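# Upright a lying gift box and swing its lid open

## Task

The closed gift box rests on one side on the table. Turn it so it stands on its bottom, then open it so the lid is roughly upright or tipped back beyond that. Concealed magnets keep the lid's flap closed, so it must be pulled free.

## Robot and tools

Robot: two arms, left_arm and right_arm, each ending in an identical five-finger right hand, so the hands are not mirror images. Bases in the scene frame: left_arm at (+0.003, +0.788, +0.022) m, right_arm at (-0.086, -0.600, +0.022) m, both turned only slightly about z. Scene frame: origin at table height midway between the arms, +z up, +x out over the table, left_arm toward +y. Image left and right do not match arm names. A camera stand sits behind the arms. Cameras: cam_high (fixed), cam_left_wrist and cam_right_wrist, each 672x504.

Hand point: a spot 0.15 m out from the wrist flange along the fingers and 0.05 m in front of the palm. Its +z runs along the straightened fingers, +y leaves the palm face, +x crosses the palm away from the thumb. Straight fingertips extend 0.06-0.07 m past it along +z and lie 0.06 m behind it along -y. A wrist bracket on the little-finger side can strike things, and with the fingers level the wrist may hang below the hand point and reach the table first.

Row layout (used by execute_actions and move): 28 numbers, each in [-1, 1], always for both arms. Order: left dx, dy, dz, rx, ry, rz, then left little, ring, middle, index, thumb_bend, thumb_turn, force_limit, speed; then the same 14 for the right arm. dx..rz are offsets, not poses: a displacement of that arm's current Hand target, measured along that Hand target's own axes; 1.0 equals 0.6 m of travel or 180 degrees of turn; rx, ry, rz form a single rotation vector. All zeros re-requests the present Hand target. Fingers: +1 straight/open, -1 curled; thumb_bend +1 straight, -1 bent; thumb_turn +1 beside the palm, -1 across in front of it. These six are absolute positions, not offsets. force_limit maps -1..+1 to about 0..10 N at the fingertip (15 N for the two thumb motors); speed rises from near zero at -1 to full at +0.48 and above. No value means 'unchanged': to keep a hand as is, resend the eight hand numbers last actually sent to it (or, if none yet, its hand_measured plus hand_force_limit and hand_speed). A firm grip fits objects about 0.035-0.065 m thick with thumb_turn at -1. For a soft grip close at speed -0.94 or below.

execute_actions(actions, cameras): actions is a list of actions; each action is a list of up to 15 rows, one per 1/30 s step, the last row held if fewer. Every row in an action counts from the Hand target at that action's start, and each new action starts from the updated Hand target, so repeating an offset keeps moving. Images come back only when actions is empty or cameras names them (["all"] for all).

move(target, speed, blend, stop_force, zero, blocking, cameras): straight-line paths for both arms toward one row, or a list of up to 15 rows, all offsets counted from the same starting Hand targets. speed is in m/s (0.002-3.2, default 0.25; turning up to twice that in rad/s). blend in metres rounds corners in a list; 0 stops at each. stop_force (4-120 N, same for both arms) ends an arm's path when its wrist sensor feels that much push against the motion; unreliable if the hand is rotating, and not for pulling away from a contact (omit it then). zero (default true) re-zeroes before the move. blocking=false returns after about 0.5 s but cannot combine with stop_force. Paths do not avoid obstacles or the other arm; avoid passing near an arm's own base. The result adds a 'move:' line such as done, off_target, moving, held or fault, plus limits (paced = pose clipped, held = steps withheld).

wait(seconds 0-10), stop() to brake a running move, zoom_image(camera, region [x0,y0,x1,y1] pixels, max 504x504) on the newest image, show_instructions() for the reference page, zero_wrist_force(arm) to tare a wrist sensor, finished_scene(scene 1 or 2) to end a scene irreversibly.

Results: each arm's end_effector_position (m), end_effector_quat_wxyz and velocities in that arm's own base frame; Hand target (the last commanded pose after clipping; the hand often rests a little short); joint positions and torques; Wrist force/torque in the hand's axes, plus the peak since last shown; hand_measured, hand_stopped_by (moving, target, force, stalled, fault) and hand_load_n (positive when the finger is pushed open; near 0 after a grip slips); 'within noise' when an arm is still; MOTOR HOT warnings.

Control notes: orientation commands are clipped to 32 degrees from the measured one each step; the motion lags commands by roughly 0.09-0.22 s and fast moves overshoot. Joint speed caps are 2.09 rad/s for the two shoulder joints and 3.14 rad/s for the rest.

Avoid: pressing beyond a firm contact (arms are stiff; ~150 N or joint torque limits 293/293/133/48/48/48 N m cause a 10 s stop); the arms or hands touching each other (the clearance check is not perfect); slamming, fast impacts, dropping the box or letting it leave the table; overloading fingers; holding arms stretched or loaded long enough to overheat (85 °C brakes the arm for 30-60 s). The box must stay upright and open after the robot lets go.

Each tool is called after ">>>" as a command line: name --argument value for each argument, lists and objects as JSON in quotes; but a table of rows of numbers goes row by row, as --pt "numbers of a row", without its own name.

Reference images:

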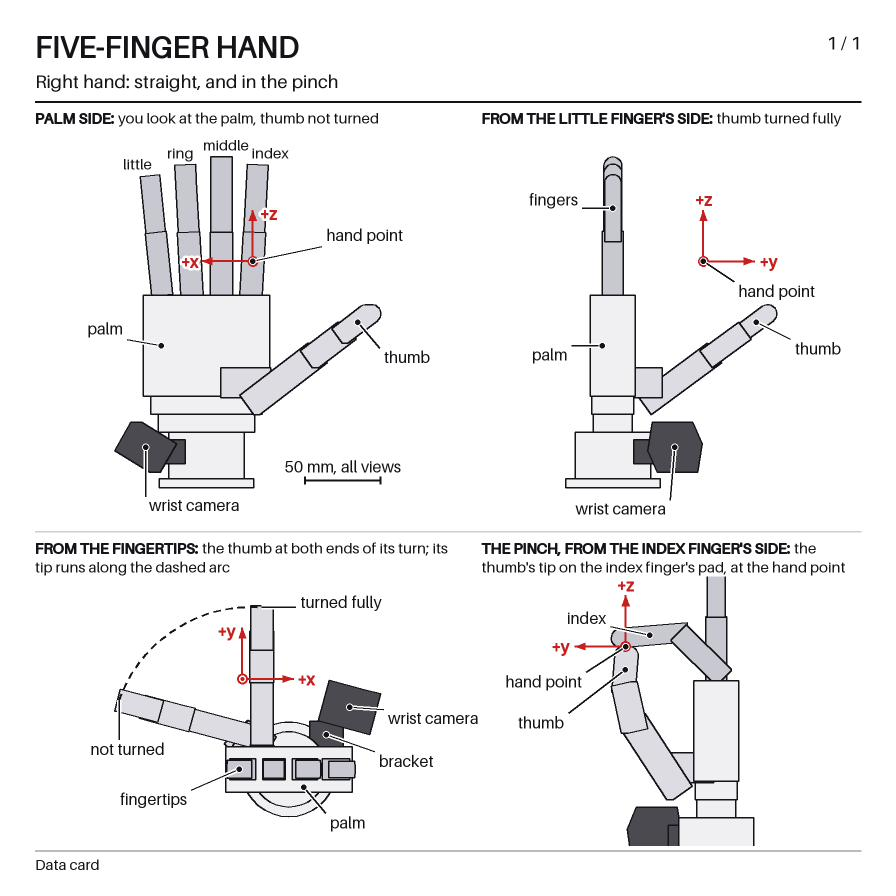

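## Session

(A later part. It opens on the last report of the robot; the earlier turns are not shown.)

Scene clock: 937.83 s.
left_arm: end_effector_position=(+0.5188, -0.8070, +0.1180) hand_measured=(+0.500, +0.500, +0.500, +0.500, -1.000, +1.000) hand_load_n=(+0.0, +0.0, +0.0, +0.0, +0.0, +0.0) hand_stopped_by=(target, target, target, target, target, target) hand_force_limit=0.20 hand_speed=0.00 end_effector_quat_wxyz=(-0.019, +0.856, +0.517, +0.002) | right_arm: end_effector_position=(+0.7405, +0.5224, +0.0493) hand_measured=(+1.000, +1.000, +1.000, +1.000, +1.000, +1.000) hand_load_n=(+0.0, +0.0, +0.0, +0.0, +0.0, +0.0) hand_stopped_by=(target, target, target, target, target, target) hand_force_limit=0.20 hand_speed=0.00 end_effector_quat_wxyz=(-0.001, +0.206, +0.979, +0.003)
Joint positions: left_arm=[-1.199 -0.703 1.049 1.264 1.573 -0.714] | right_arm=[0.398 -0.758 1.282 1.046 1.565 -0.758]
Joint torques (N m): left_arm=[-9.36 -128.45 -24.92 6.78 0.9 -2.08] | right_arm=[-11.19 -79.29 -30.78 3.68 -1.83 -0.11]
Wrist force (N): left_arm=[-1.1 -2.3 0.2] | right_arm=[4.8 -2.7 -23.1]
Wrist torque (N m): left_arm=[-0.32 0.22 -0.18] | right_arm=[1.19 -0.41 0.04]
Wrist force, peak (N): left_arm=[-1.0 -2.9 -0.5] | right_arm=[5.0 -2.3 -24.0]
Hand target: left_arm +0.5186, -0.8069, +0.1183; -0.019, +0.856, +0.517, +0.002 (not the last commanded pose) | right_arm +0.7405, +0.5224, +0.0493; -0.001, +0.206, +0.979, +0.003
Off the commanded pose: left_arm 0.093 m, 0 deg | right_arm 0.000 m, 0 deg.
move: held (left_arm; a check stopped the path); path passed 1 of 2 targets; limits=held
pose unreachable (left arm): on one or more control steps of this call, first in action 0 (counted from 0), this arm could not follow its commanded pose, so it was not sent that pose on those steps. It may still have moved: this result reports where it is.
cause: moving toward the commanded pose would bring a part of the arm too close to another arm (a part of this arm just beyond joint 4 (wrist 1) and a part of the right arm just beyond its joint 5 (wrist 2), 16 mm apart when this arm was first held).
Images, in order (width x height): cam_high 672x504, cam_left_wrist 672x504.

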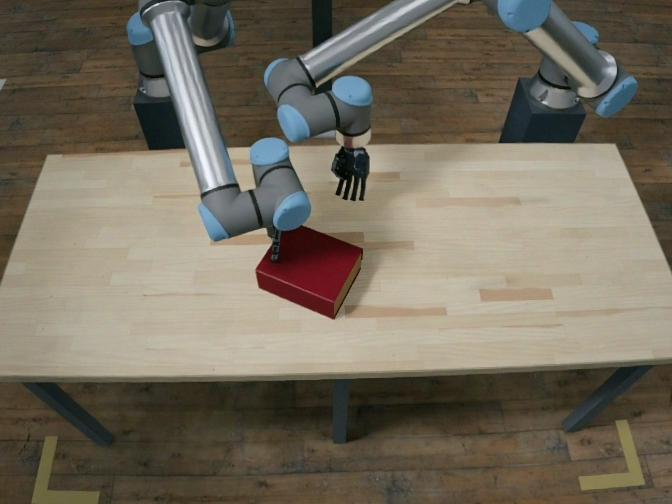

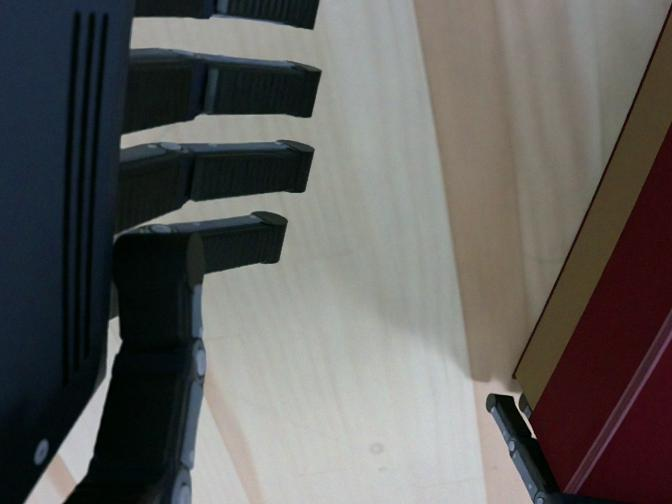

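>>> move --pt "0.1 0.0 0.0 0 0 0 0.5 0.5 0.5 0.5 -1 1 0.2 0 0 0.006 0 0 0 0 1 1 1 1 1 1 0.2 0" --pt "0.1 0.07 0.12 0 0 0 0.5 0.5 0.5 0.5 -1 1 0.2 0 0 0.006 0.001 0 0 0 1 1 1 1 1 1 0.2 0" --speed 0.15

>>> move --pt "0 0.15 0 0 0 0 0.5 0.5 0.5 0.5 -1 1 0.2 0 0 0 0 0 0 0 1 1 1 1 1 1 0.2 0" --speed 0.02 --stop_force 11 --cameras '["all"]'

Scene clock: 948.27 s.
left_arm: end_effector_position=(+0.5824, -0.7707, +0.0467) hand_measured=(+0.500, +0.500, +0.500, +0.500, -1.000, +1.000) hand_load_n=(+0.0, +0.0, +0.0, +0.0, +0.0, +0.0) hand_stopped_by=(target, target, target, target, target, target) hand_force_limit=0.20 hand_speed=0.00 end_effector_quat_wxyz=(-0.019, +0.856, +0.517, +0.002) | right_arm: end_effector_position=(+0.7420, +0.5257, +0.0487) hand_measured=(+1.000, +1.000, +1.000, +1.000, +1.000, +1.000) hand_load_n=(+0.0, +0.0, +1.5, +0.0, +0.0, +0.0) hand_stopped_by=(target, target, target, target, target, target) hand_force_limit=0.20 hand_speed=0.00 end_effector_quat_wxyz=(-0.001, +0.206, +0.979, +0.003)
Joint positions: left_arm=[-1.117 -0.642 1.067 1.185 1.57 -0.632] | right_arm=[0.401 -0.753 1.273 1.05 1.565 -0.755]
Joint torques (N m): left_arm=[13.26 -93.95 -49.43 2.14 -2.67 1.85] | right_arm=[19.73 -43.9 -13.62 -7.65 -2.57 1.65]
Wrist force (N): left_arm=[-0.8 -2.1 -0.2] | right_arm=[5.6 -13.2 -45.2]
Wrist torque (N m): left_arm=[-0.27 0.16 -0.48] | right_arm=[2.84 -0.25 -0.08]
Wrist force, peak (N): left_arm=[-0.9 -2.6 -1.3] | right_arm=[5.4 -13.3 -45.4]
Hand target: left_arm +0.5825, -0.7708, +0.0465; -0.019, +0.856, +0.517, +0.002 | right_arm +0.7420, +0.5257, +0.0487; -0.001, +0.206, +0.979, +0.003
Off the commanded pose: left_arm 0.000 m, 0 deg | right_arm 0.000 m, 0 deg.
move: done

Scene clock: 949.97 s.
left_arm: end_effector_position=(+0.5900, -0.7747, +0.0462) hand_measured=(+0.500, +0.500, +0.500, +0.500, -1.000, +1.000) hand_load_n=(+0.0, +0.0, +0.0, +0.0, +0.0, +0.0) hand_stopped_by=(target, target, target, target, target, target) hand_force_limit=0.20 hand_speed=0.00 end_effector_quat_wxyz=(-0.019, +0.856, +0.517, +0.002) | right_arm: end_effector_position=(+0.7420, +0.5257, +0.0487) hand_measured=(+1.000, +1.000, +1.000, +1.000, +1.000, +1.000) hand_load_n=(+0.0, +0.0, +1.5, +0.0, +0.0, +0.0) hand_stopped_by=(target, target, target, target, target, target) hand_force_limit=0.20 hand_speed=0.00 end_effector_quat_wxyz=(-0.001, +0.206, +0.979, +0.003)
Joint positions: left_arm=[-1.111 -0.627 1.04 1.197 1.569 -0.627] | right_arm=[0.401 -0.753 1.273 1.05 1.565 -0.755]
Joint torques (N m): left_arm=[-8.92 -132.04 -22.6 2.28 0.35 -1.98] | right_arm=[16.15 -42.34 -13.66 -7.85 -1.8 1.85]
Wrist force (N): left_arm=[-0.8 -1.9 0.0] | right_arm=[5.1 -13.1 -46.4]
Wrist torque (N m): left_arm=[-0.23 0.16 -0.39] | right_arm=[2.88 -0.18 -0.11]
Wrist force, peak (N): left_arm=[-1.2 -2.4 0.2] | right_arm=[5.2 -13.2 -47.0]
Hand target: left_arm +0.5900, -0.7747, +0.0462; -0.019, +0.856, +0.517, +0.002 (not the last commanded pose) | right_arm +0.7420, +0.5257, +0.0487; -0.001, +0.206, +0.979, +0.003
Off the commanded pose: left_arm 0.082 m, 0 deg | right_arm 0.000 m, 0 deg.
move: held (left_arm; a check stopped the path); limits=held
pose unreachable (left arm): on one or more control steps of this call, first in action 0 (counted from 0), this arm could not follow its commanded pose, so it was not sent that pose on those steps. It may still have moved: this result reports where it is.
cause: moving toward the commanded pose would bring a part of the arm too close to another arm (a part of this arm just beyond joint 4 (wrist 1) and a part of the right arm just beyond its joint 5 (wrist 2), where that arm would come to rest).

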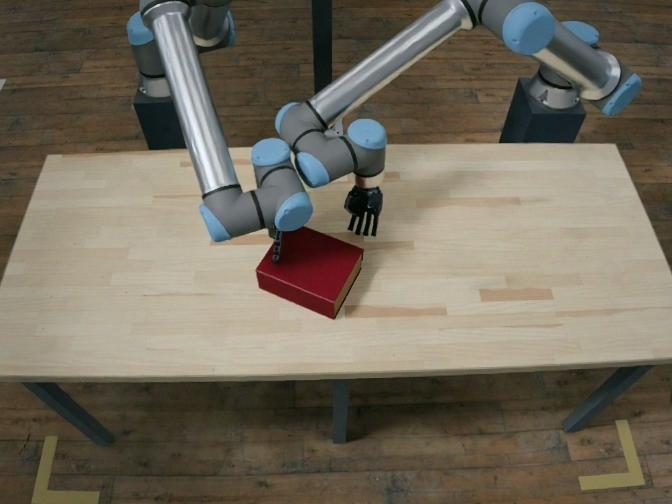

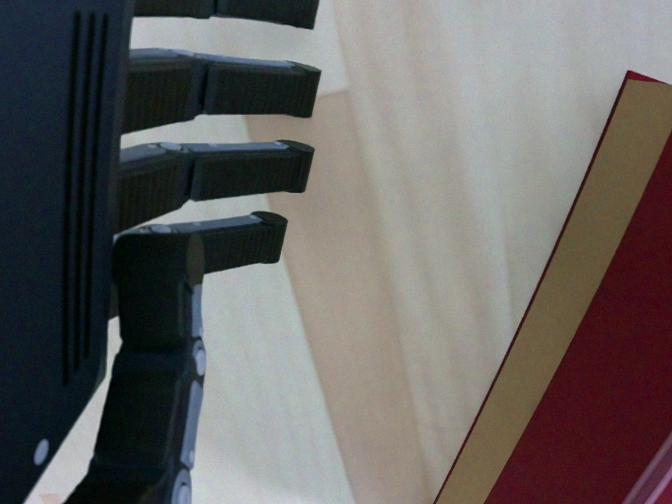

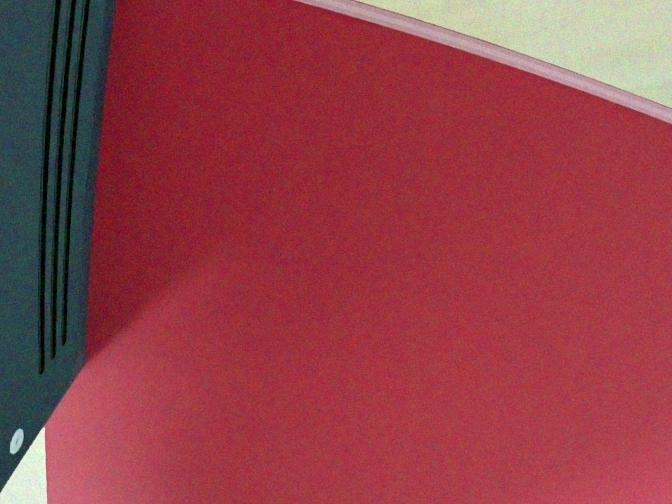

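>>> move --pt "0 -0.05 -0.06 -0.25 0 0 0.7 0.7 0.7 0.7 -1 1 0.2 0 0 0 0 0 0 0 1 1 1 1 1 1 0.2 0" --speed 0.2 --cameras '["all"]'

>>> zoom_image --camera "cam_high" --region '[220, 130, 420, 320]'

Scene clock: 967.87 s.
left_arm: end_effector_position=(+0.5641, -0.7621, +0.0831) hand_measured=(+0.700, +0.700, +0.700, +0.700, -1.000, +1.000) hand_load_n=(+0.0, +0.0, +0.0, +0.0, +0.0, +0.0) hand_stopped_by=(target, target, target, target, target, target) hand_force_limit=0.20 hand_speed=0.00 end_effector_quat_wxyz=(+0.309, +0.798, +0.477, +0.200) | right_arm: end_effector_position=(+0.7420, +0.5257, +0.0487) hand_measured=(+1.000, +1.000, +1.000, +1.000, +1.000, +1.000) hand_load_n=(+0.0, +0.0, +1.5, +0.0, +0.0, +0.0) hand_stopped_by=(target, target, target, target, target, target) hand_force_limit=0.20 hand_speed=0.00 end_effector_quat_wxyz=(-0.001, +0.206, +0.979, +0.003)
Joint positions: left_arm=[-1.273 -0.913 1.602 0.309 1.049 -0.622] | right_arm=[0.401 -0.753 1.273 1.05 1.565 -0.755]
Joint torques (N m): left_arm=[-8.31 -109.59 -18.69 0.59 -4.26 2.05] | right_arm=[8.7 -42.04 -13.56 -7.55 -0.46 1.53]
Wrist force (N): left_arm=[-1.0 -0.6 0.3] | right_arm=[5.2 -13.0 -46.8]
Wrist torque (N m): left_arm=[-0.38 0.20 -0.36] | right_arm=[2.91 -0.16 -0.10]
Wrist force, peak (N): left_arm=[-1.1 -2.4 -0.3] | right_arm=[5.0 -13.7 -46.8]
Hand target: left_arm +0.5641, -0.7621, +0.0831; +0.310, +0.798, +0.477, +0.200 | right_arm +0.7420, +0.5257, +0.0487; -0.001, +0.206, +0.979, +0.003
Off the commanded pose: left_arm 0.000 m, 0 deg | right_arm 0.000 m, 0 deg.
move: done

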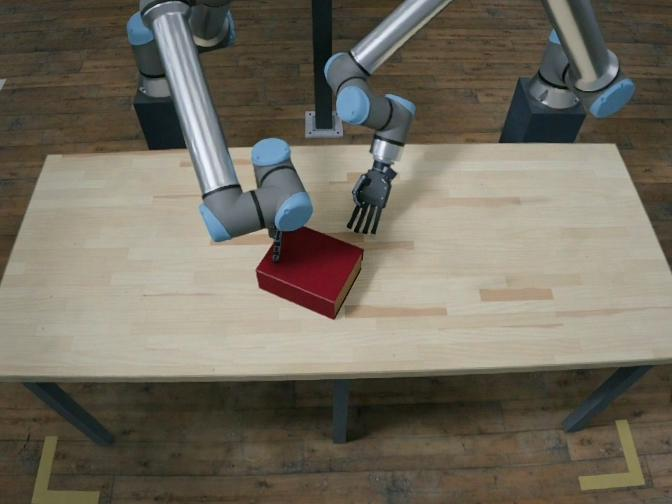

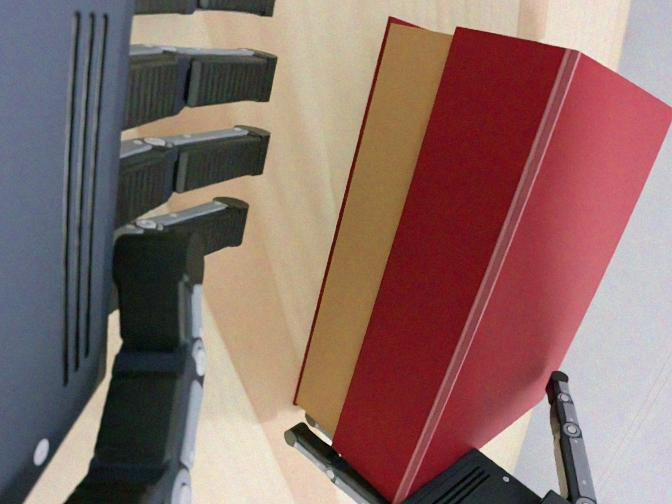

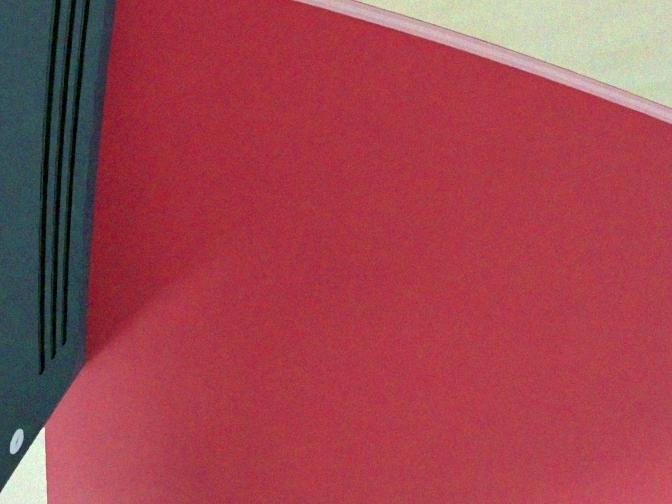

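Scaled by 2.520.

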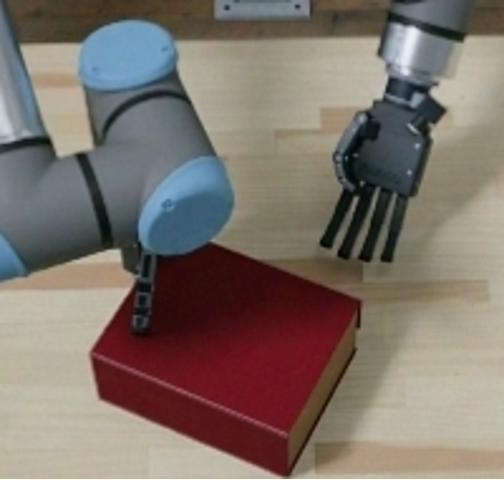

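>>> move --pt "-0.167 0 0 0 0 0 0.7 0.7 0.7 0.7 -1 1 0.2 0 0 0 0 0 0 0 1 1 1 1 1 1 0.2 0" --pt "-0.167 0.04 0.08 0 0 0 0.7 0.7 0.7 0.7 -1 1 0.2 0 0 0 0 0 0 0 1 1 1 1 1 1 0.2 0" --speed 0.12 --cameras '["cam_high","cam_left_wrist"]'

>>> zoom_image --camera "cam_high" --region '[220, 130, 420, 320]'

Scene clock: 978.03 s.
left_arm: end_effector_position=(+0.5620, -0.8737, +0.0622) hand_measured=(+0.700, +0.700, +0.700, +0.700, -1.000, +1.000) hand_load_n=(+0.0, +0.0, +0.0, +0.0, +0.0, +0.0) hand_stopped_by=(target, target, target, target, target, target) hand_force_limit=0.20 hand_speed=0.00 end_effector_quat_wxyz=(+0.310, +0.798, +0.477, +0.200) | right_arm: end_effector_position=(+0.7420, +0.5257, +0.0487) hand_measured=(+1.000, +1.000, +1.000, +1.000, +1.000, +1.000) hand_load_n=(+0.0, +0.0, +1.0, +0.0, +0.0, +0.0) hand_stopped_by=(target, target, target, target, target, target) hand_force_limit=0.20 hand_speed=0.00 end_effector_quat_wxyz=(-0.001, +0.206, +0.979, +0.003)
Joint positions: left_arm=[-1.316 -0.759 1.359 0.418 1.026 -0.664] | right_arm=[0.401 -0.753 1.273 1.05 1.565 -0.755]
Joint torques (N m): left_arm=[12.92 -85.06 -48.25 5.04 2.09 1.72] | right_arm=[-0.05 -43.92 -13.77 -7.72 -0.43 1.55]
Wrist force (N): left_arm=[-1.3 -0.6 0.4] | right_arm=[5.5 -13.0 -46.8]
Wrist torque (N m): left_arm=[-0.40 0.25 -0.36] | right_arm=[2.91 -0.21 -0.10]
Wrist force, peak (N): left_arm=[-1.3 -1.5 -0.4] | right_arm=[5.2 -13.0 -46.9]
Hand target: left_arm +0.5622, -0.8738, +0.0622; +0.310, +0.798, +0.477, +0.200 | right_arm +0.7420, +0.5257, +0.0487; -0.001, +0.206, +0.979, +0.003
Off the commanded pose: left_arm 0.000 m, 0 deg | right_arm 0.000 m, 0 deg.
move: done
Images, in order (width x height): cam_high 672x504, cam_left_wrist 672x504.

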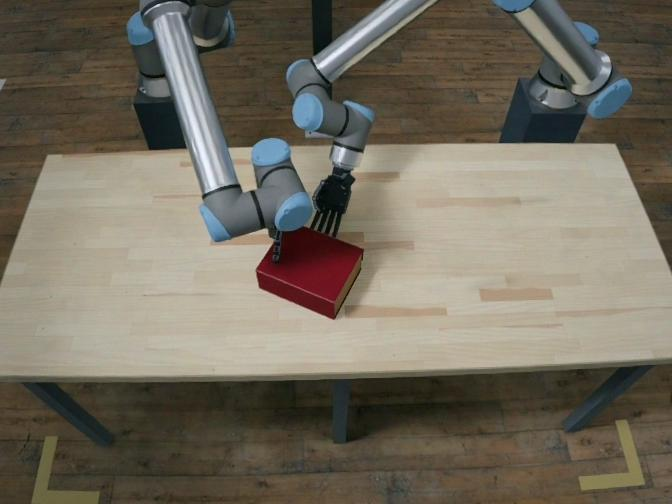

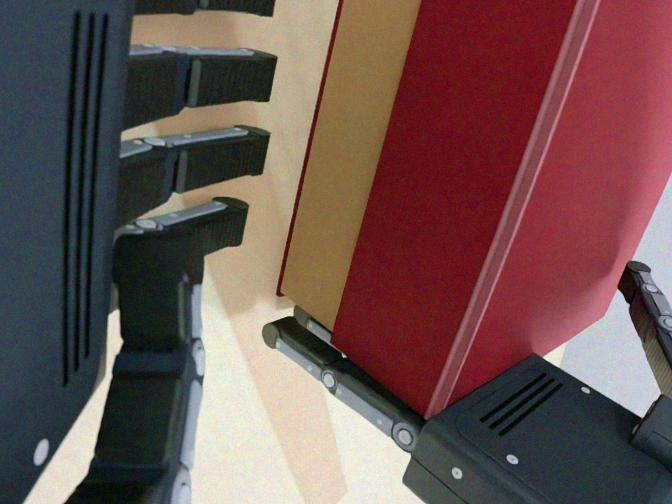

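Scaled by 2.520.

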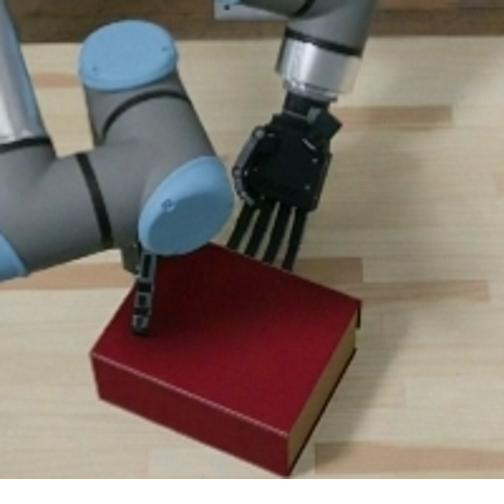

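>>> move --pt "0 0.06 0.06 0 0 0 0.7 0.7 0.7 0.7 -1 1 0.2 0 0 0 0 0 0 0 1 1 1 1 1 1 0.2 0" --speed 0.02 --stop_force 9 --cameras '["cam_left_wrist"]'

>>> zoom_image --camera "cam_left_wrist" --region '[120, 0, 520, 350]'

Scene clock: 987.67 s.
left_arm: end_effector_position=(+0.5905, -0.8886, +0.0612) hand_measured=(+0.700, +0.700, +0.700, +0.700, -1.000, +1.000) hand_load_n=(+0.0, +0.0, +0.0, +0.0, +0.0, +0.0) hand_stopped_by=(target, target, target, target, target, target) hand_force_limit=0.20 hand_speed=0.00 end_effector_quat_wxyz=(+0.310, +0.798, +0.477, +0.200) | right_arm: end_effector_position=(+0.7420, +0.5257, +0.0487) hand_measured=(+1.000, +1.000, +1.000, +1.000, +1.000, +1.000) hand_load_n=(+0.0, +0.0, +1.5, +0.0, +0.0, +0.0) hand_stopped_by=(target, target, target, target, target, target) hand_force_limit=0.20 hand_speed=0.00 end_effector_quat_wxyz=(-0.001, +0.206, +0.979, +0.003)
Joint positions: left_arm=[-1.287 -0.722 1.288 0.439 1.042 -0.636] | right_arm=[0.401 -0.753 1.273 1.05 1.565 -0.755]
Joint torques (N m): left_arm=[-10.08 -126.98 -21.17 0.21 -3.4 -2.14] | right_arm=[4.54 -44.47 -14.31 0.3 -4.51 1.27]
Wrist force (N): left_arm=[-1.5 -0.8 -0.3] | right_arm=[-0.4 -10.2 -46.9]
Wrist torque (N m): left_arm=[-0.36 0.30 -0.29] | right_arm=[3.03 0.18 -0.30]
Wrist force, peak (N): left_arm=[3.7 -5.1 -10.1] | right_arm=[5.3 -13.1 -47.0]
Hand target: left_arm +0.5905, -0.8886, +0.0612; +0.310, +0.798, +0.477, +0.200 (not the last commanded pose) | right_arm +0.7420, +0.5257, +0.0487; -0.001, +0.206, +0.979, +0.003
Off the commanded pose: left_arm 0.019 m, 0 deg | right_arm 0.000 m, 0 deg.
move: contact (left_arm)
Images, in order (width x height): cam_left_wrist 672x504.

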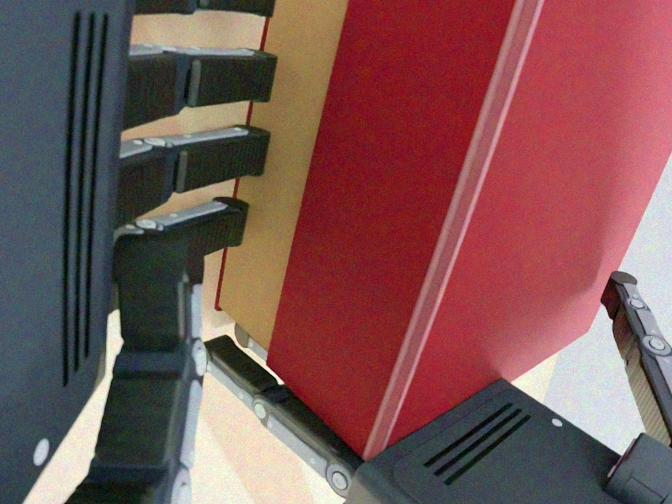

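Scaled by 1.260.

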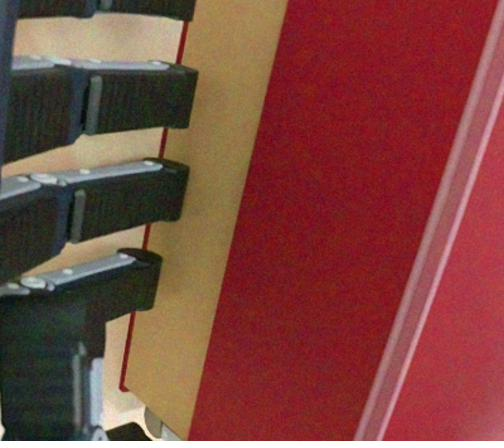

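>>> move --pt "0 0.047 -0.036 0 0 0 0.7 0.7 0.7 0.7 -1 1 0.2 0 0 0 0 0 0 0 1 1 1 1 1 1 0.2 0" --speed 0.015 --cameras '["cam_left_wrist","cam_high"]'

Scene clock: 992.67 s.
left_arm: end_effector_position=(+0.5951, -0.8920, +0.0960) hand_measured=(+0.700, +0.700, +0.712, +0.700, -1.000, +1.000) hand_load_n=(+0.0, +0.0, +9.5, +0.0, +0.0, +0.5) hand_stopped_by=(target, target, target, target, target, target) hand_force_limit=0.20 hand_speed=0.00 end_effector_quat_wxyz=(+0.310, +0.798, +0.477, +0.200) | right_arm: end_effector_position=(+0.7420, +0.5257, +0.0487) hand_measured=(+1.000, +1.000, +1.000, +1.000, +1.000, +1.000) hand_load_n=(+0.0, +0.0, +2.0, +0.5, -0.5, +0.0) hand_stopped_by=(target, target, target, target, target, target) hand_force_limit=0.20 hand_speed=0.00 end_effector_quat_wxyz=(-0.001, +0.206, +0.979, +0.003)
Joint positions: left_arm=[-1.283 -0.746 1.261 0.487 1.044 -0.632] | right_arm=[0.401 -0.753 1.273 1.05 1.565 -0.755]
Joint torques (N m): left_arm=[16.76 -132.48 -55.82 2.47 0.32 1.67] | right_arm=[19.89 -46.54 -15.05 -5.5 -1.85 1.25]
Wrist force (N): left_arm=[-0.9 -10.0 -1.4] | right_arm=[-0.8 -5.1 -48.7]
Wrist torque (N m): left_arm=[0.19 0.31 -0.50] | right_arm=[3.30 0.08 -0.36]
Wrist force, peak (N): left_arm=[5.3 -22.3 7.9] | right_arm=[0.8 -13.5 -56.4]
Hand target: left_arm +0.5952, -0.8920, +0.0962; +0.310, +0.798, +0.477, +0.200 | right_arm +0.7420, +0.5257, +0.0487; -0.001, +0.206, +0.979, +0.003
Off the commanded pose: left_arm 0.000 m, 0 deg | right_arm 0.000 m, 0 deg.
move: done
Images, in order (width x height): cam_high 672x504, cam_left_wrist 672x504.

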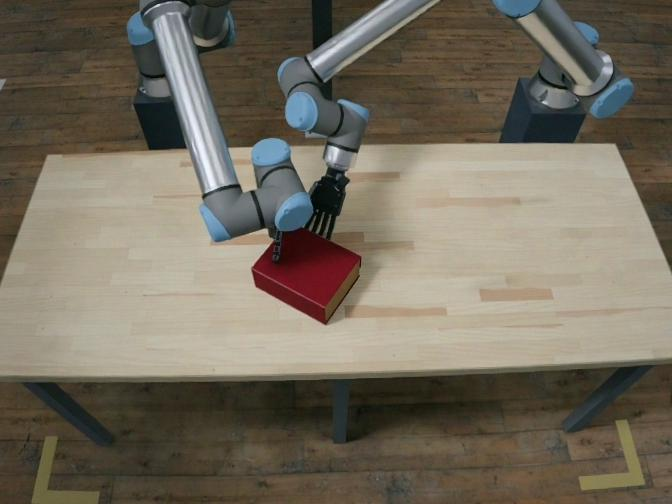

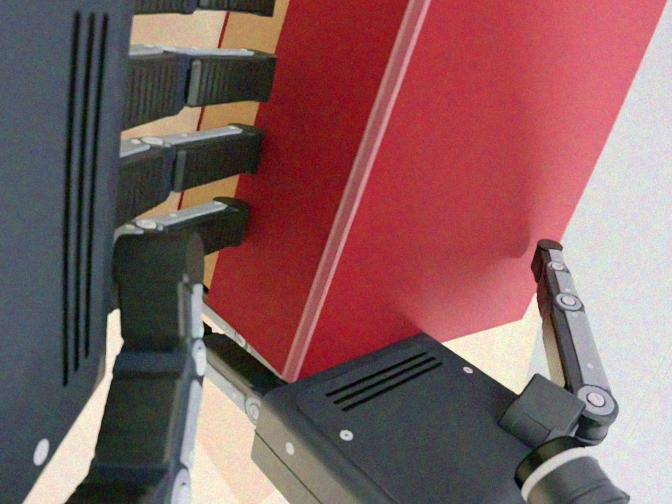

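>>> move --pt "0 -0.03 -0.03 0 0 0 0.7 0.7 0.7 0.7 -1 1 0.2 0 0 0 0 0 0 0 1 1 1 1 1 1 0.2 0" --pt "-0.06 -0.072 0.01 0.014 0 0.014 0.7 0.7 0.7 0.7 -1 1 0.2 0 0 0 0 0 0 0 1 1 1 1 1 1 0.2 0" --speed 0.1

>>> move --pt "0 0.06 0.06 0 0 0 0.7 0.7 0.7 0.7 -1 1 0.2 0 0 0 0 0 0 0 1 1 1 1 1 1 0.2 0" --speed 0.015 --stop_force 14 --cameras '["cam_left_wrist"]'

Scene clock: 1007.73 s.
left_arm: end_effector_position=(+0.5547, -0.9102, +0.0616) hand_measured=(+0.700, +0.700, +0.710, +0.700, -1.000, +1.000) hand_load_n=(+0.0, +0.0, +0.0, +0.0, +0.0, +0.0) hand_stopped_by=(target, target, target, target, target, target) hand_force_limit=0.20 hand_speed=0.00 end_effector_quat_wxyz=(+0.288, +0.815, +0.463, +0.196) | right_arm: end_effector_position=(+0.7420, +0.5257, +0.0487) hand_measured=(+1.000, +1.000, +1.000, +1.000, +1.000, +1.000) hand_load_n=(+0.0, +0.0, +2.0, +0.0, +0.0, +0.0) hand_stopped_by=(target, target, target, target, target, target) hand_force_limit=0.20 hand_speed=0.00 end_effector_quat_wxyz=(-0.001, +0.206, +0.979, +0.003)
Joint positions: left_arm=[-1.326 -0.709 1.251 0.522 1.048 -0.651] | right_arm=[0.401 -0.753 1.273 1.05 1.565 -0.755]
Joint torques (N m): left_arm=[-9.94 -89.35 -48.84 4.81 1.82 1.88] | right_arm=[13.69 -49.09 -15.5 1.04 -0.64 0.88]
Wrist force (N): left_arm=[0.0 -0.1 0.5] | right_arm=[-1.4 -3.2 -45.1]
Wrist torque (N m): left_arm=[-0.32 0.06 -0.27] | right_arm=[3.27 0.17 -0.42]
Wrist force, peak (N): left_arm=[-0.9 -11.2 -1.3] | right_arm=[-0.6 -5.9 -49.5]
Hand target: left_arm +0.5546, -0.9104, +0.0614; +0.288, +0.815, +0.463, +0.196 | right_arm +0.7420, +0.5257, +0.0487; -0.001, +0.206, +0.979, +0.003
Off the commanded pose: left_arm 0.000 m, 0 deg | right_arm 0.000 m, 0 deg.
move: done

Scene clock: 1011.03 s.
left_arm: end_effector_position=(+0.5800, -0.9247, +0.0592) hand_measured=(+0.700, +0.700, +0.710, +0.700, -1.000, +1.000) hand_load_n=(+0.0, +0.0, +0.5, +0.0, +0.0, +0.0) hand_stopped_by=(target, target, target, target, target, target) hand_force_limit=0.20 hand_speed=0.00 end_effector_quat_wxyz=(+0.287, +0.815, +0.463, +0.196) | right_arm: end_effector_position=(+0.7420, +0.5257, +0.0487) hand_measured=(+1.000, +1.000, +1.000, +1.000, +1.000, +1.000) hand_load_n=(+0.0, +0.0, +1.5, +0.0, +0.0, +0.0) hand_stopped_by=(target, target, target, target, target, target) hand_force_limit=0.20 hand_speed=0.00 end_effector_quat_wxyz=(-0.001, +0.206, +0.979, +0.003)
Joint positions: left_arm=[-1.302 -0.672 1.181 0.543 1.06 -0.627] | right_arm=[0.401 -0.753 1.273 1.05 1.565 -0.755]
Joint torques (N m): left_arm=[-9.39 -128.21 -23.96 0.29 -3.36 -1.99] | right_arm=[11.2 -49.87 -14.65 -0.89 -3.98 1.15]
Wrist force (N): left_arm=[1.4 -1.9 -2.0] | right_arm=[-1.6 -8.5 -45.3]
Wrist torque (N m): left_arm=[-0.18 0.13 -0.21] | right_arm=[3.06 0.17 -0.40]
Wrist force, peak (N): left_arm=[2.2 -6.9 -13.2] | right_arm=[-2.2 -8.5 -45.6]
Hand target: left_arm +0.5800, -0.9247, +0.0592; +0.287, +0.815, +0.463, +0.196 (not the last commanded pose) | right_arm +0.7420, +0.5257, +0.0487; -0.001, +0.206, +0.979, +0.003
Off the commanded pose: left_arm 0.022 m, 0 deg | right_arm 0.000 m, 0 deg.
move: contact (left_arm)
Images, in order (width x height): cam_left_wrist 672x504.

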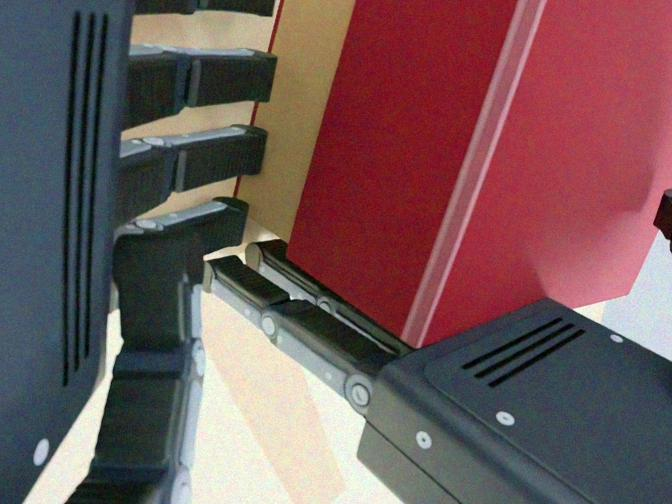

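>>> move --pt "0.025 0 0 0 0 0 0.7 0.7 0.7 0.7 -1 1 0.2 0 0 0 0 0 0 0 1 1 1 1 1 1 0.2 0" --pt "0.025 0.026 -0.003 0 0 0 0.7 0.7 0.7 0.7 -1 1 0.2 0 0 0 0 0 0 0 1 1 1 1 1 1 0.2 0" --pt "0.025 0.052 -0.023 0 0 0 0.7 0.7 0.7 0.7 -1 1 0.2 0 0 0 0 0 0 0 1 1 1 1 1 1 0.2 0" --speed 0.012 --cameras '["cam_left_wrist"]'

Scene clock: 1019.20 s.
left_arm: end_effector_position=(+0.5993, -0.9204, +0.0906) hand_measured=(+0.700, +0.700, +0.728, +0.738, -1.000, +1.000) hand_load_n=(+0.0, +0.0, +22.0, +22.0, +0.0, +0.0) hand_stopped_by=(target, target, target, target, target, target) hand_force_limit=0.20 hand_speed=0.00 end_effector_quat_wxyz=(+0.287, +0.815, +0.463, +0.196) | right_arm: end_effector_position=(+0.7420, +0.5257, +0.0487) hand_measured=(+1.000, +1.000, +1.000, +1.000, +1.000, +1.000) hand_load_n=(+0.0, +0.0, +1.5, +0.0, +0.0, +0.0) hand_stopped_by=(target, target, target, target, target, target) hand_force_limit=0.20 hand_speed=0.00 end_effector_quat_wxyz=(-0.001, +0.206, +0.979, +0.003)
Joint positions: left_arm=[-1.28 -0.692 1.155 0.578 1.071 -0.604] | right_arm=[0.401 -0.753 1.273 1.05 1.565 -0.755]
Joint torques (N m): left_arm=[13.7 -175.78 -79.86 -1.84 -3.39 1.17] | right_arm=[0.99 -44.11 -15.33 -5 -5.89 0.82]
Wrist force (N): left_arm=[3.1 -35.3 22.0] | right_arm=[-5.6 -10.8 -62.6]
Wrist torque (N m): left_arm=[0.80 0.09 -0.42] | right_arm=[3.61 0.30 -0.47]
Wrist force, peak (N): left_arm=[3.2 -34.9 23.7] | right_arm=[-5.5 -11.1 -62.7]
Hand target: left_arm +0.5993, -0.9204, +0.0907; +0.287, +0.815, +0.463, +0.196 | right_arm +0.7420, +0.5257, +0.0487; -0.001, +0.206, +0.979, +0.003
Off the commanded pose: left_arm 0.000 m, 0 deg | right_arm 0.000 m, 0 deg.
move: done
Images, in order (width x height): cam_left_wrist 672x504.

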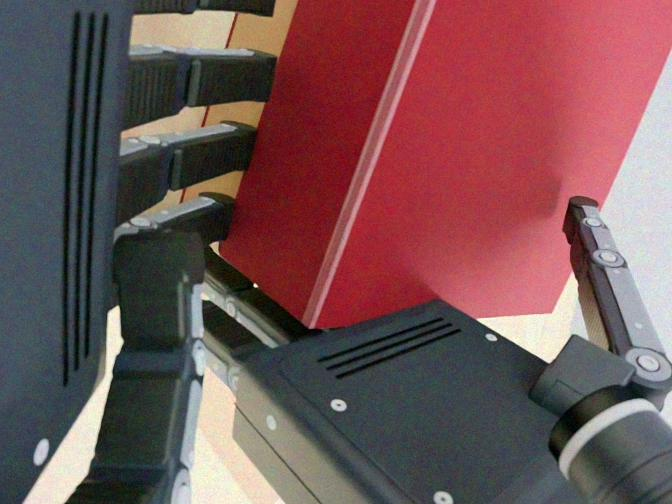

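>>> move --pt "0.002 -0.073 -0.063 0 0 0 0.7 0.7 0.7 0.7 -1 1 0.2 0 0 0 0 0 0 0 1 1 1 1 1 1 0.2 0" --pt "0.085 0.022 -0.238 0 0 0 0.7 0.7 0.7 0.7 -1 1 0.2 0 0 0 0 0 0 0 1 1 1 1 1 1 0.2 0" --pt "0.528 0.112 -0.13 0 -0.354 0.354 0.7 0.7 0.7 0.7 -1 1 0.2 0 0 0 0 0 0 0 1 1 1 1 1 1 0.2 0" --speed '[0.06,0.2,0.3]' --cameras '["cam_high","cam_left_wrist"]'

>>> zoom_image --camera "cam_high" --region '[220, 150, 420, 340]'

Scene clock: 1051.00 s.
left_arm: end_effector_position=(+0.7532, -0.6503, +0.2105) hand_measured=(+0.700, +0.700, +0.726, +0.736, -1.000, +1.000) hand_load_n=(+0.0, +0.0, +0.0, +0.0, +0.0, +0.0) hand_stopped_by=(target, target, target, target, target, target) hand_force_limit=0.20 hand_speed=0.00 end_effector_quat_wxyz=(+0.337, +0.906, -0.224, -0.125) | right_arm: end_effector_position=(+0.7420, +0.5257, +0.0487) hand_measured=(+1.000, +1.000, +1.000, +1.000, +1.000, +1.000) hand_load_n=(+0.0, +0.0, +1.5, +0.0, +0.0, +0.0) hand_stopped_by=(target, target, target, target, target, target) hand_force_limit=0.20 hand_speed=0.00 end_effector_quat_wxyz=(-0.001, +0.206, +0.979, +0.003)
Joint positions: left_arm=[-0.659 -0.434 0.549 1.402 2.304 1.377] | right_arm=[0.401 -0.753 1.273 1.05 1.565 -0.755]
Joint torques (N m): left_arm=[13.36 -109.04 -53.65 6.52 -1.24 1.75] | right_arm=[7.54 -62.55 -8.43 -2.98 -0.39 0.77]
Wrist force (N): left_arm=[-0.6 -0.8 0.8] | right_arm=[-1.8 -3.4 -44.4]
Wrist torque (N m): left_arm=[-0.45 0.11 -0.30] | right_arm=[3.12 0.12 -0.42]
Wrist force, peak (N): left_arm=[3.6 -35.6 23.2] | right_arm=[-5.2 -11.6 -63.3]
Hand target: left_arm +0.7532, -0.6503, +0.2105; +0.337, +0.906, -0.225, -0.125 | right_arm +0.7420, +0.5257, +0.0487; -0.001, +0.206, +0.979, +0.003
Off the commanded pose: left_arm 0.000 m, 0 deg | right_arm 0.000 m, 0 deg.
move: done
Images, in order (width x height): cam_high 672x504, cam_left_wrist 672x504.

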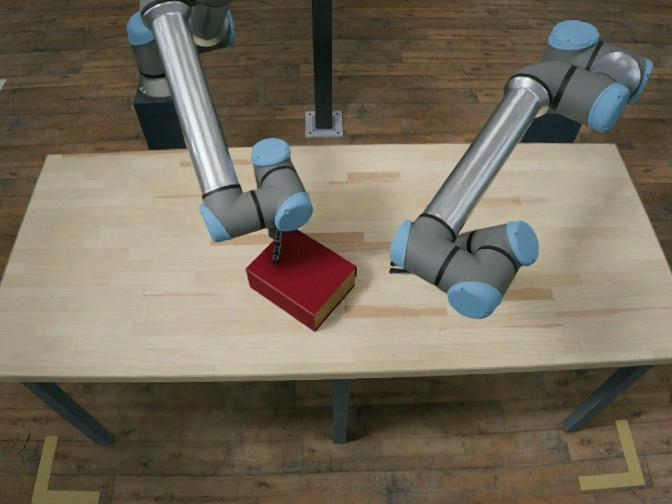

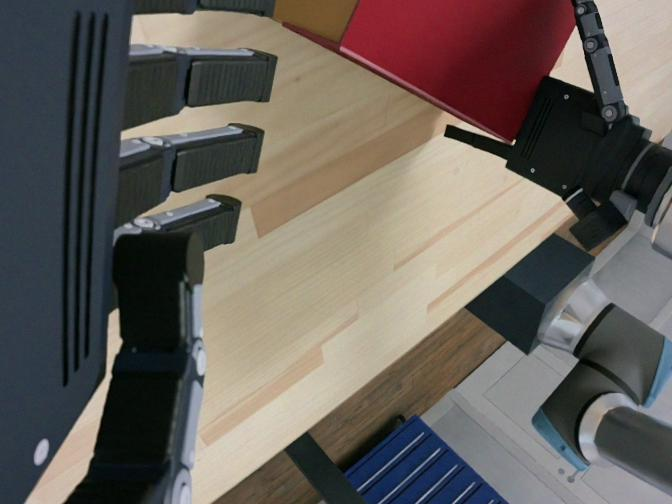

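Scaled by 2.520.

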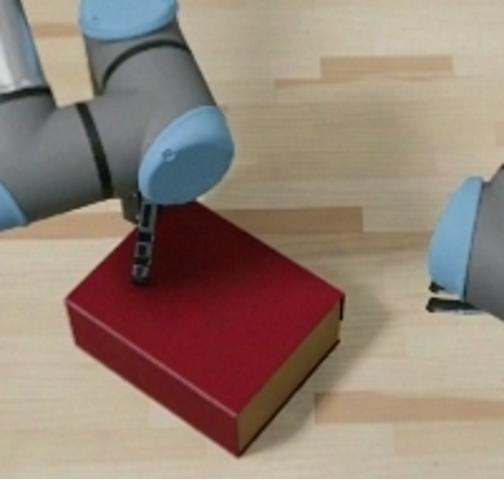

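>>> move --pt "0.07 -0.14 0.14 0 -0.039 0.039 0.7 0.7 0.7 0.7 -1 1 0.2 0 0 0 0 0 0 0 1 1 1 1 1 1 0.2 0" --speed 0.2 --cameras '["cam_high","cam_left_wrist"]'

>>> zoom_image --camera "cam_high" --region '[220, 150, 420, 340]'

Scene clock: 1064.67 s.
left_arm: end_effector_position=(+0.7829, -0.6599, +0.0889) hand_measured=(+0.700, +0.700, +0.726, +0.736, -1.000, +1.000) hand_load_n=(+0.0, +0.0, +0.0, +0.5, +0.0, +0.0) hand_stopped_by=(target, target, target, target, target, target) hand_force_limit=0.20 hand_speed=0.00 end_effector_quat_wxyz=(+0.335, +0.886, -0.288, -0.143) | right_arm: end_effector_position=(+0.7420, +0.5257, +0.0487) hand_measured=(+1.000, +1.000, +1.000, +1.000, +1.000, +1.000) hand_load_n=(+0.0, +0.0, +1.5, +0.0, +0.0, +0.0) hand_stopped_by=(target, target, target, target, target, target) hand_force_limit=0.20 hand_speed=0.00 end_effector_quat_wxyz=(-0.001, +0.206, +0.979, +0.003)
Joint positions: left_arm=[-0.651 -0.063 0.035 1.66 2.314 1.573] | right_arm=[0.401 -0.753 1.273 1.05 1.565 -0.755]
Joint torques (N m): left_arm=[13.41 -113.98 -51.85 6.24 -1.11 -1.86] | right_arm=[13.06 -60.66 -9.32 -1.31 -0.26 0.54]
Wrist force (N): left_arm=[0.1 -0.8 0.7] | right_arm=[-2.1 -3.1 -44.5]
Wrist torque (N m): left_arm=[-0.51 -0.03 0.03] | right_arm=[3.17 0.16 -0.42]
Wrist force, peak (N): left_arm=[0.0 -1.9 1.3] | right_arm=[-2.2 -3.8 -44.9]
Hand target: left_arm +0.7850, -0.6610, +0.0890; +0.329, +0.881, -0.300, -0.160 | right_arm +0.7420, +0.5257, +0.0487; -0.001, +0.206, +0.979, +0.003
Off the commanded pose: left_arm 0.002 m, 3 deg | right_arm 0.000 m, 0 deg.
elbow stopped short (left arm): the move would have taken joint 3 (elbow) straighter than the controller allows.
move: off_target (left_arm)
Images, in order (width x height): cam_high 672x504, cam_left_wrist 672x504.

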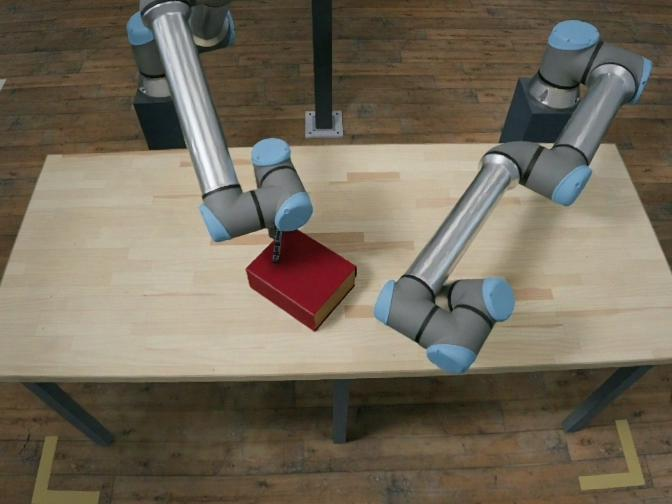

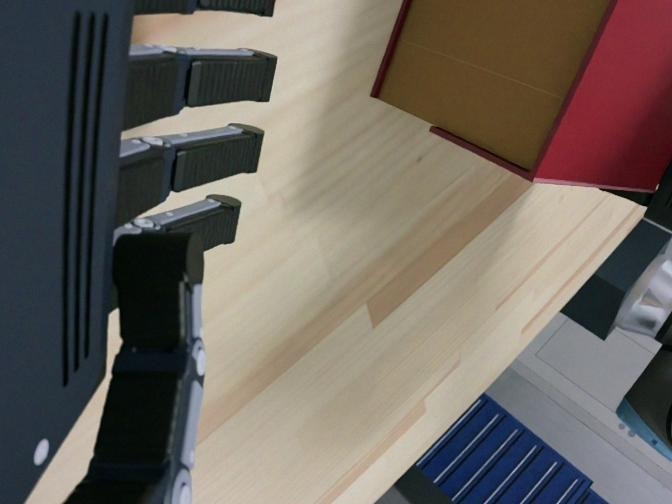

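Scaled by 2.520.

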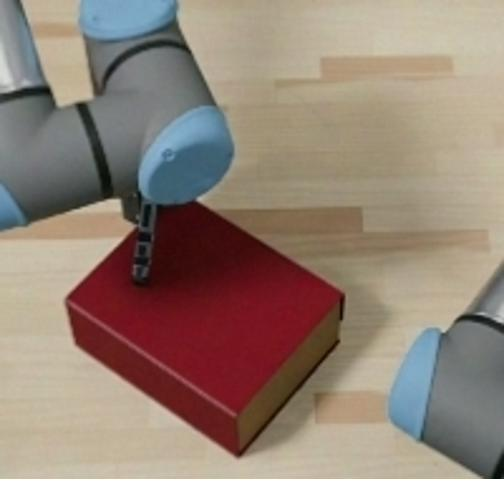

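>>> move --pt "0.078 0.147 0.158 0.24 0 0 0.5 0.5 0.5 0.5 -1 1 0.2 0 0 0 0 0 0 0 1 1 1 1 1 1 0.2 0" --speed 0.15 --cameras '["cam_high","cam_left_wrist"]'

>>> zoom_image --camera "cam_high" --region '[220, 150, 420, 340]'

Scene clock: 1082.93 s.
left_arm: end_effector_position=(+0.7527, -0.7403, +0.0805) hand_measured=(+0.500, +0.500, +0.500, +0.500, -1.000, +1.000) hand_load_n=(+0.5, +0.0, +0.0, +0.0, +0.0, +0.0) hand_stopped_by=(target, target, target, target, target, target) hand_force_limit=0.20 hand_speed=0.00 end_effector_quat_wxyz=(+0.136, +0.942, -0.305, -0.032) | right_arm: end_effector_position=(+0.7420, +0.5257, +0.0487) hand_measured=(+1.000, +1.000, +1.000, +1.000, +1.000, +1.000) hand_load_n=(+0.0, +0.0, +1.5, +0.0, +0.0, +0.5) hand_stopped_by=(target, target, target, target, target, target) hand_force_limit=0.20 hand_speed=0.00 end_effector_quat_wxyz=(-0.001, +0.206, +0.979, +0.003)
Joint positions: left_arm=[-0.815 -0.144 0.036 1.603 1.84 1.371] | right_arm=[0.401 -0.753 1.273 1.05 1.565 -0.755]
Joint torques (N m): left_arm=[14.52 -114.56 -25.79 6.33 2.89 1.98] | right_arm=[16.8 -60.93 -8.88 0.67 -0.48 0.67]
Wrist force (N): left_arm=[0.4 -1.5 0.4] | right_arm=[-2.0 -3.4 -44.4]
Wrist torque (N m): left_arm=[-0.40 0.00 -0.35] | right_arm=[3.13 0.13 -0.42]
Wrist force, peak (N): left_arm=[0.6 -2.9 0.0] | right_arm=[-1.8 -3.5 -44.9]
Hand target: left_arm +0.7527, -0.7402, +0.0804; +0.136, +0.942, -0.305, -0.033 (not the last commanded pose) | right_arm +0.7420, +0.5257, +0.0487; -0.001, +0.206, +0.979, +0.003
Off the commanded pose: left_arm 0.052 m, 18 deg | right_arm 0.000 m, 0 deg.
elbow stopped short (left arm): the move would have taken joint 3 (elbow) straighter than the controller allows.
move: held (left_arm; a check stopped the path); limits=held
pose unreachable (left arm): on one or more control steps of this call, first in action 0 (counted from 0), this arm could not follow its commanded pose, so it was not sent that pose on those steps. It may still have moved: this result reports where it is.
cause: moving toward the commanded pose would bring a part of the arm too close to another arm (a part of this arm just beyond joint 3 (elbow) and a part of the right arm just beyond its joint 4 (wrist 1), at the place that arm is still heading or pushing toward).
Images, in order (width x height): cam_high 672x504, cam_left_wrist 672x504.

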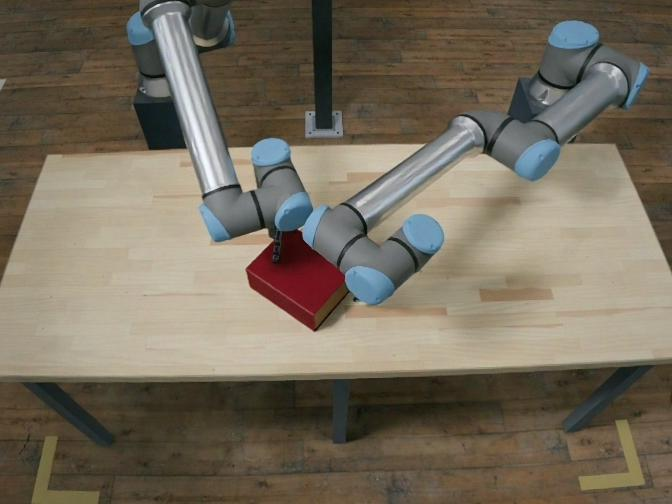

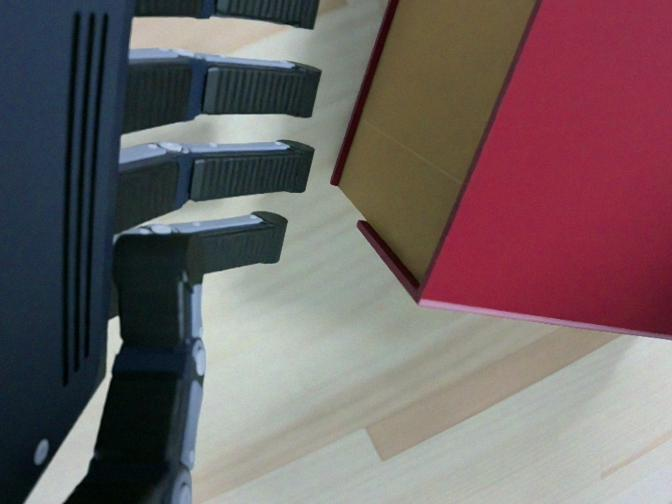

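Scaled by 2.520.

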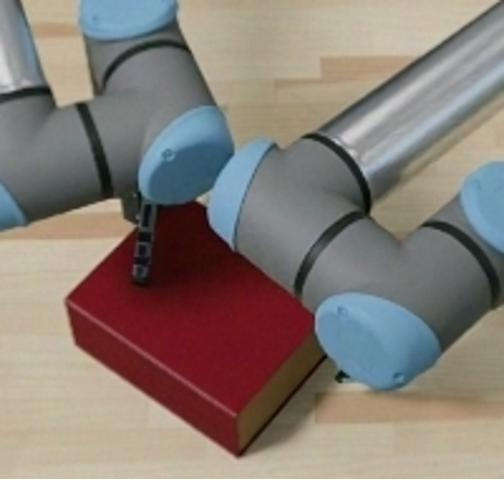

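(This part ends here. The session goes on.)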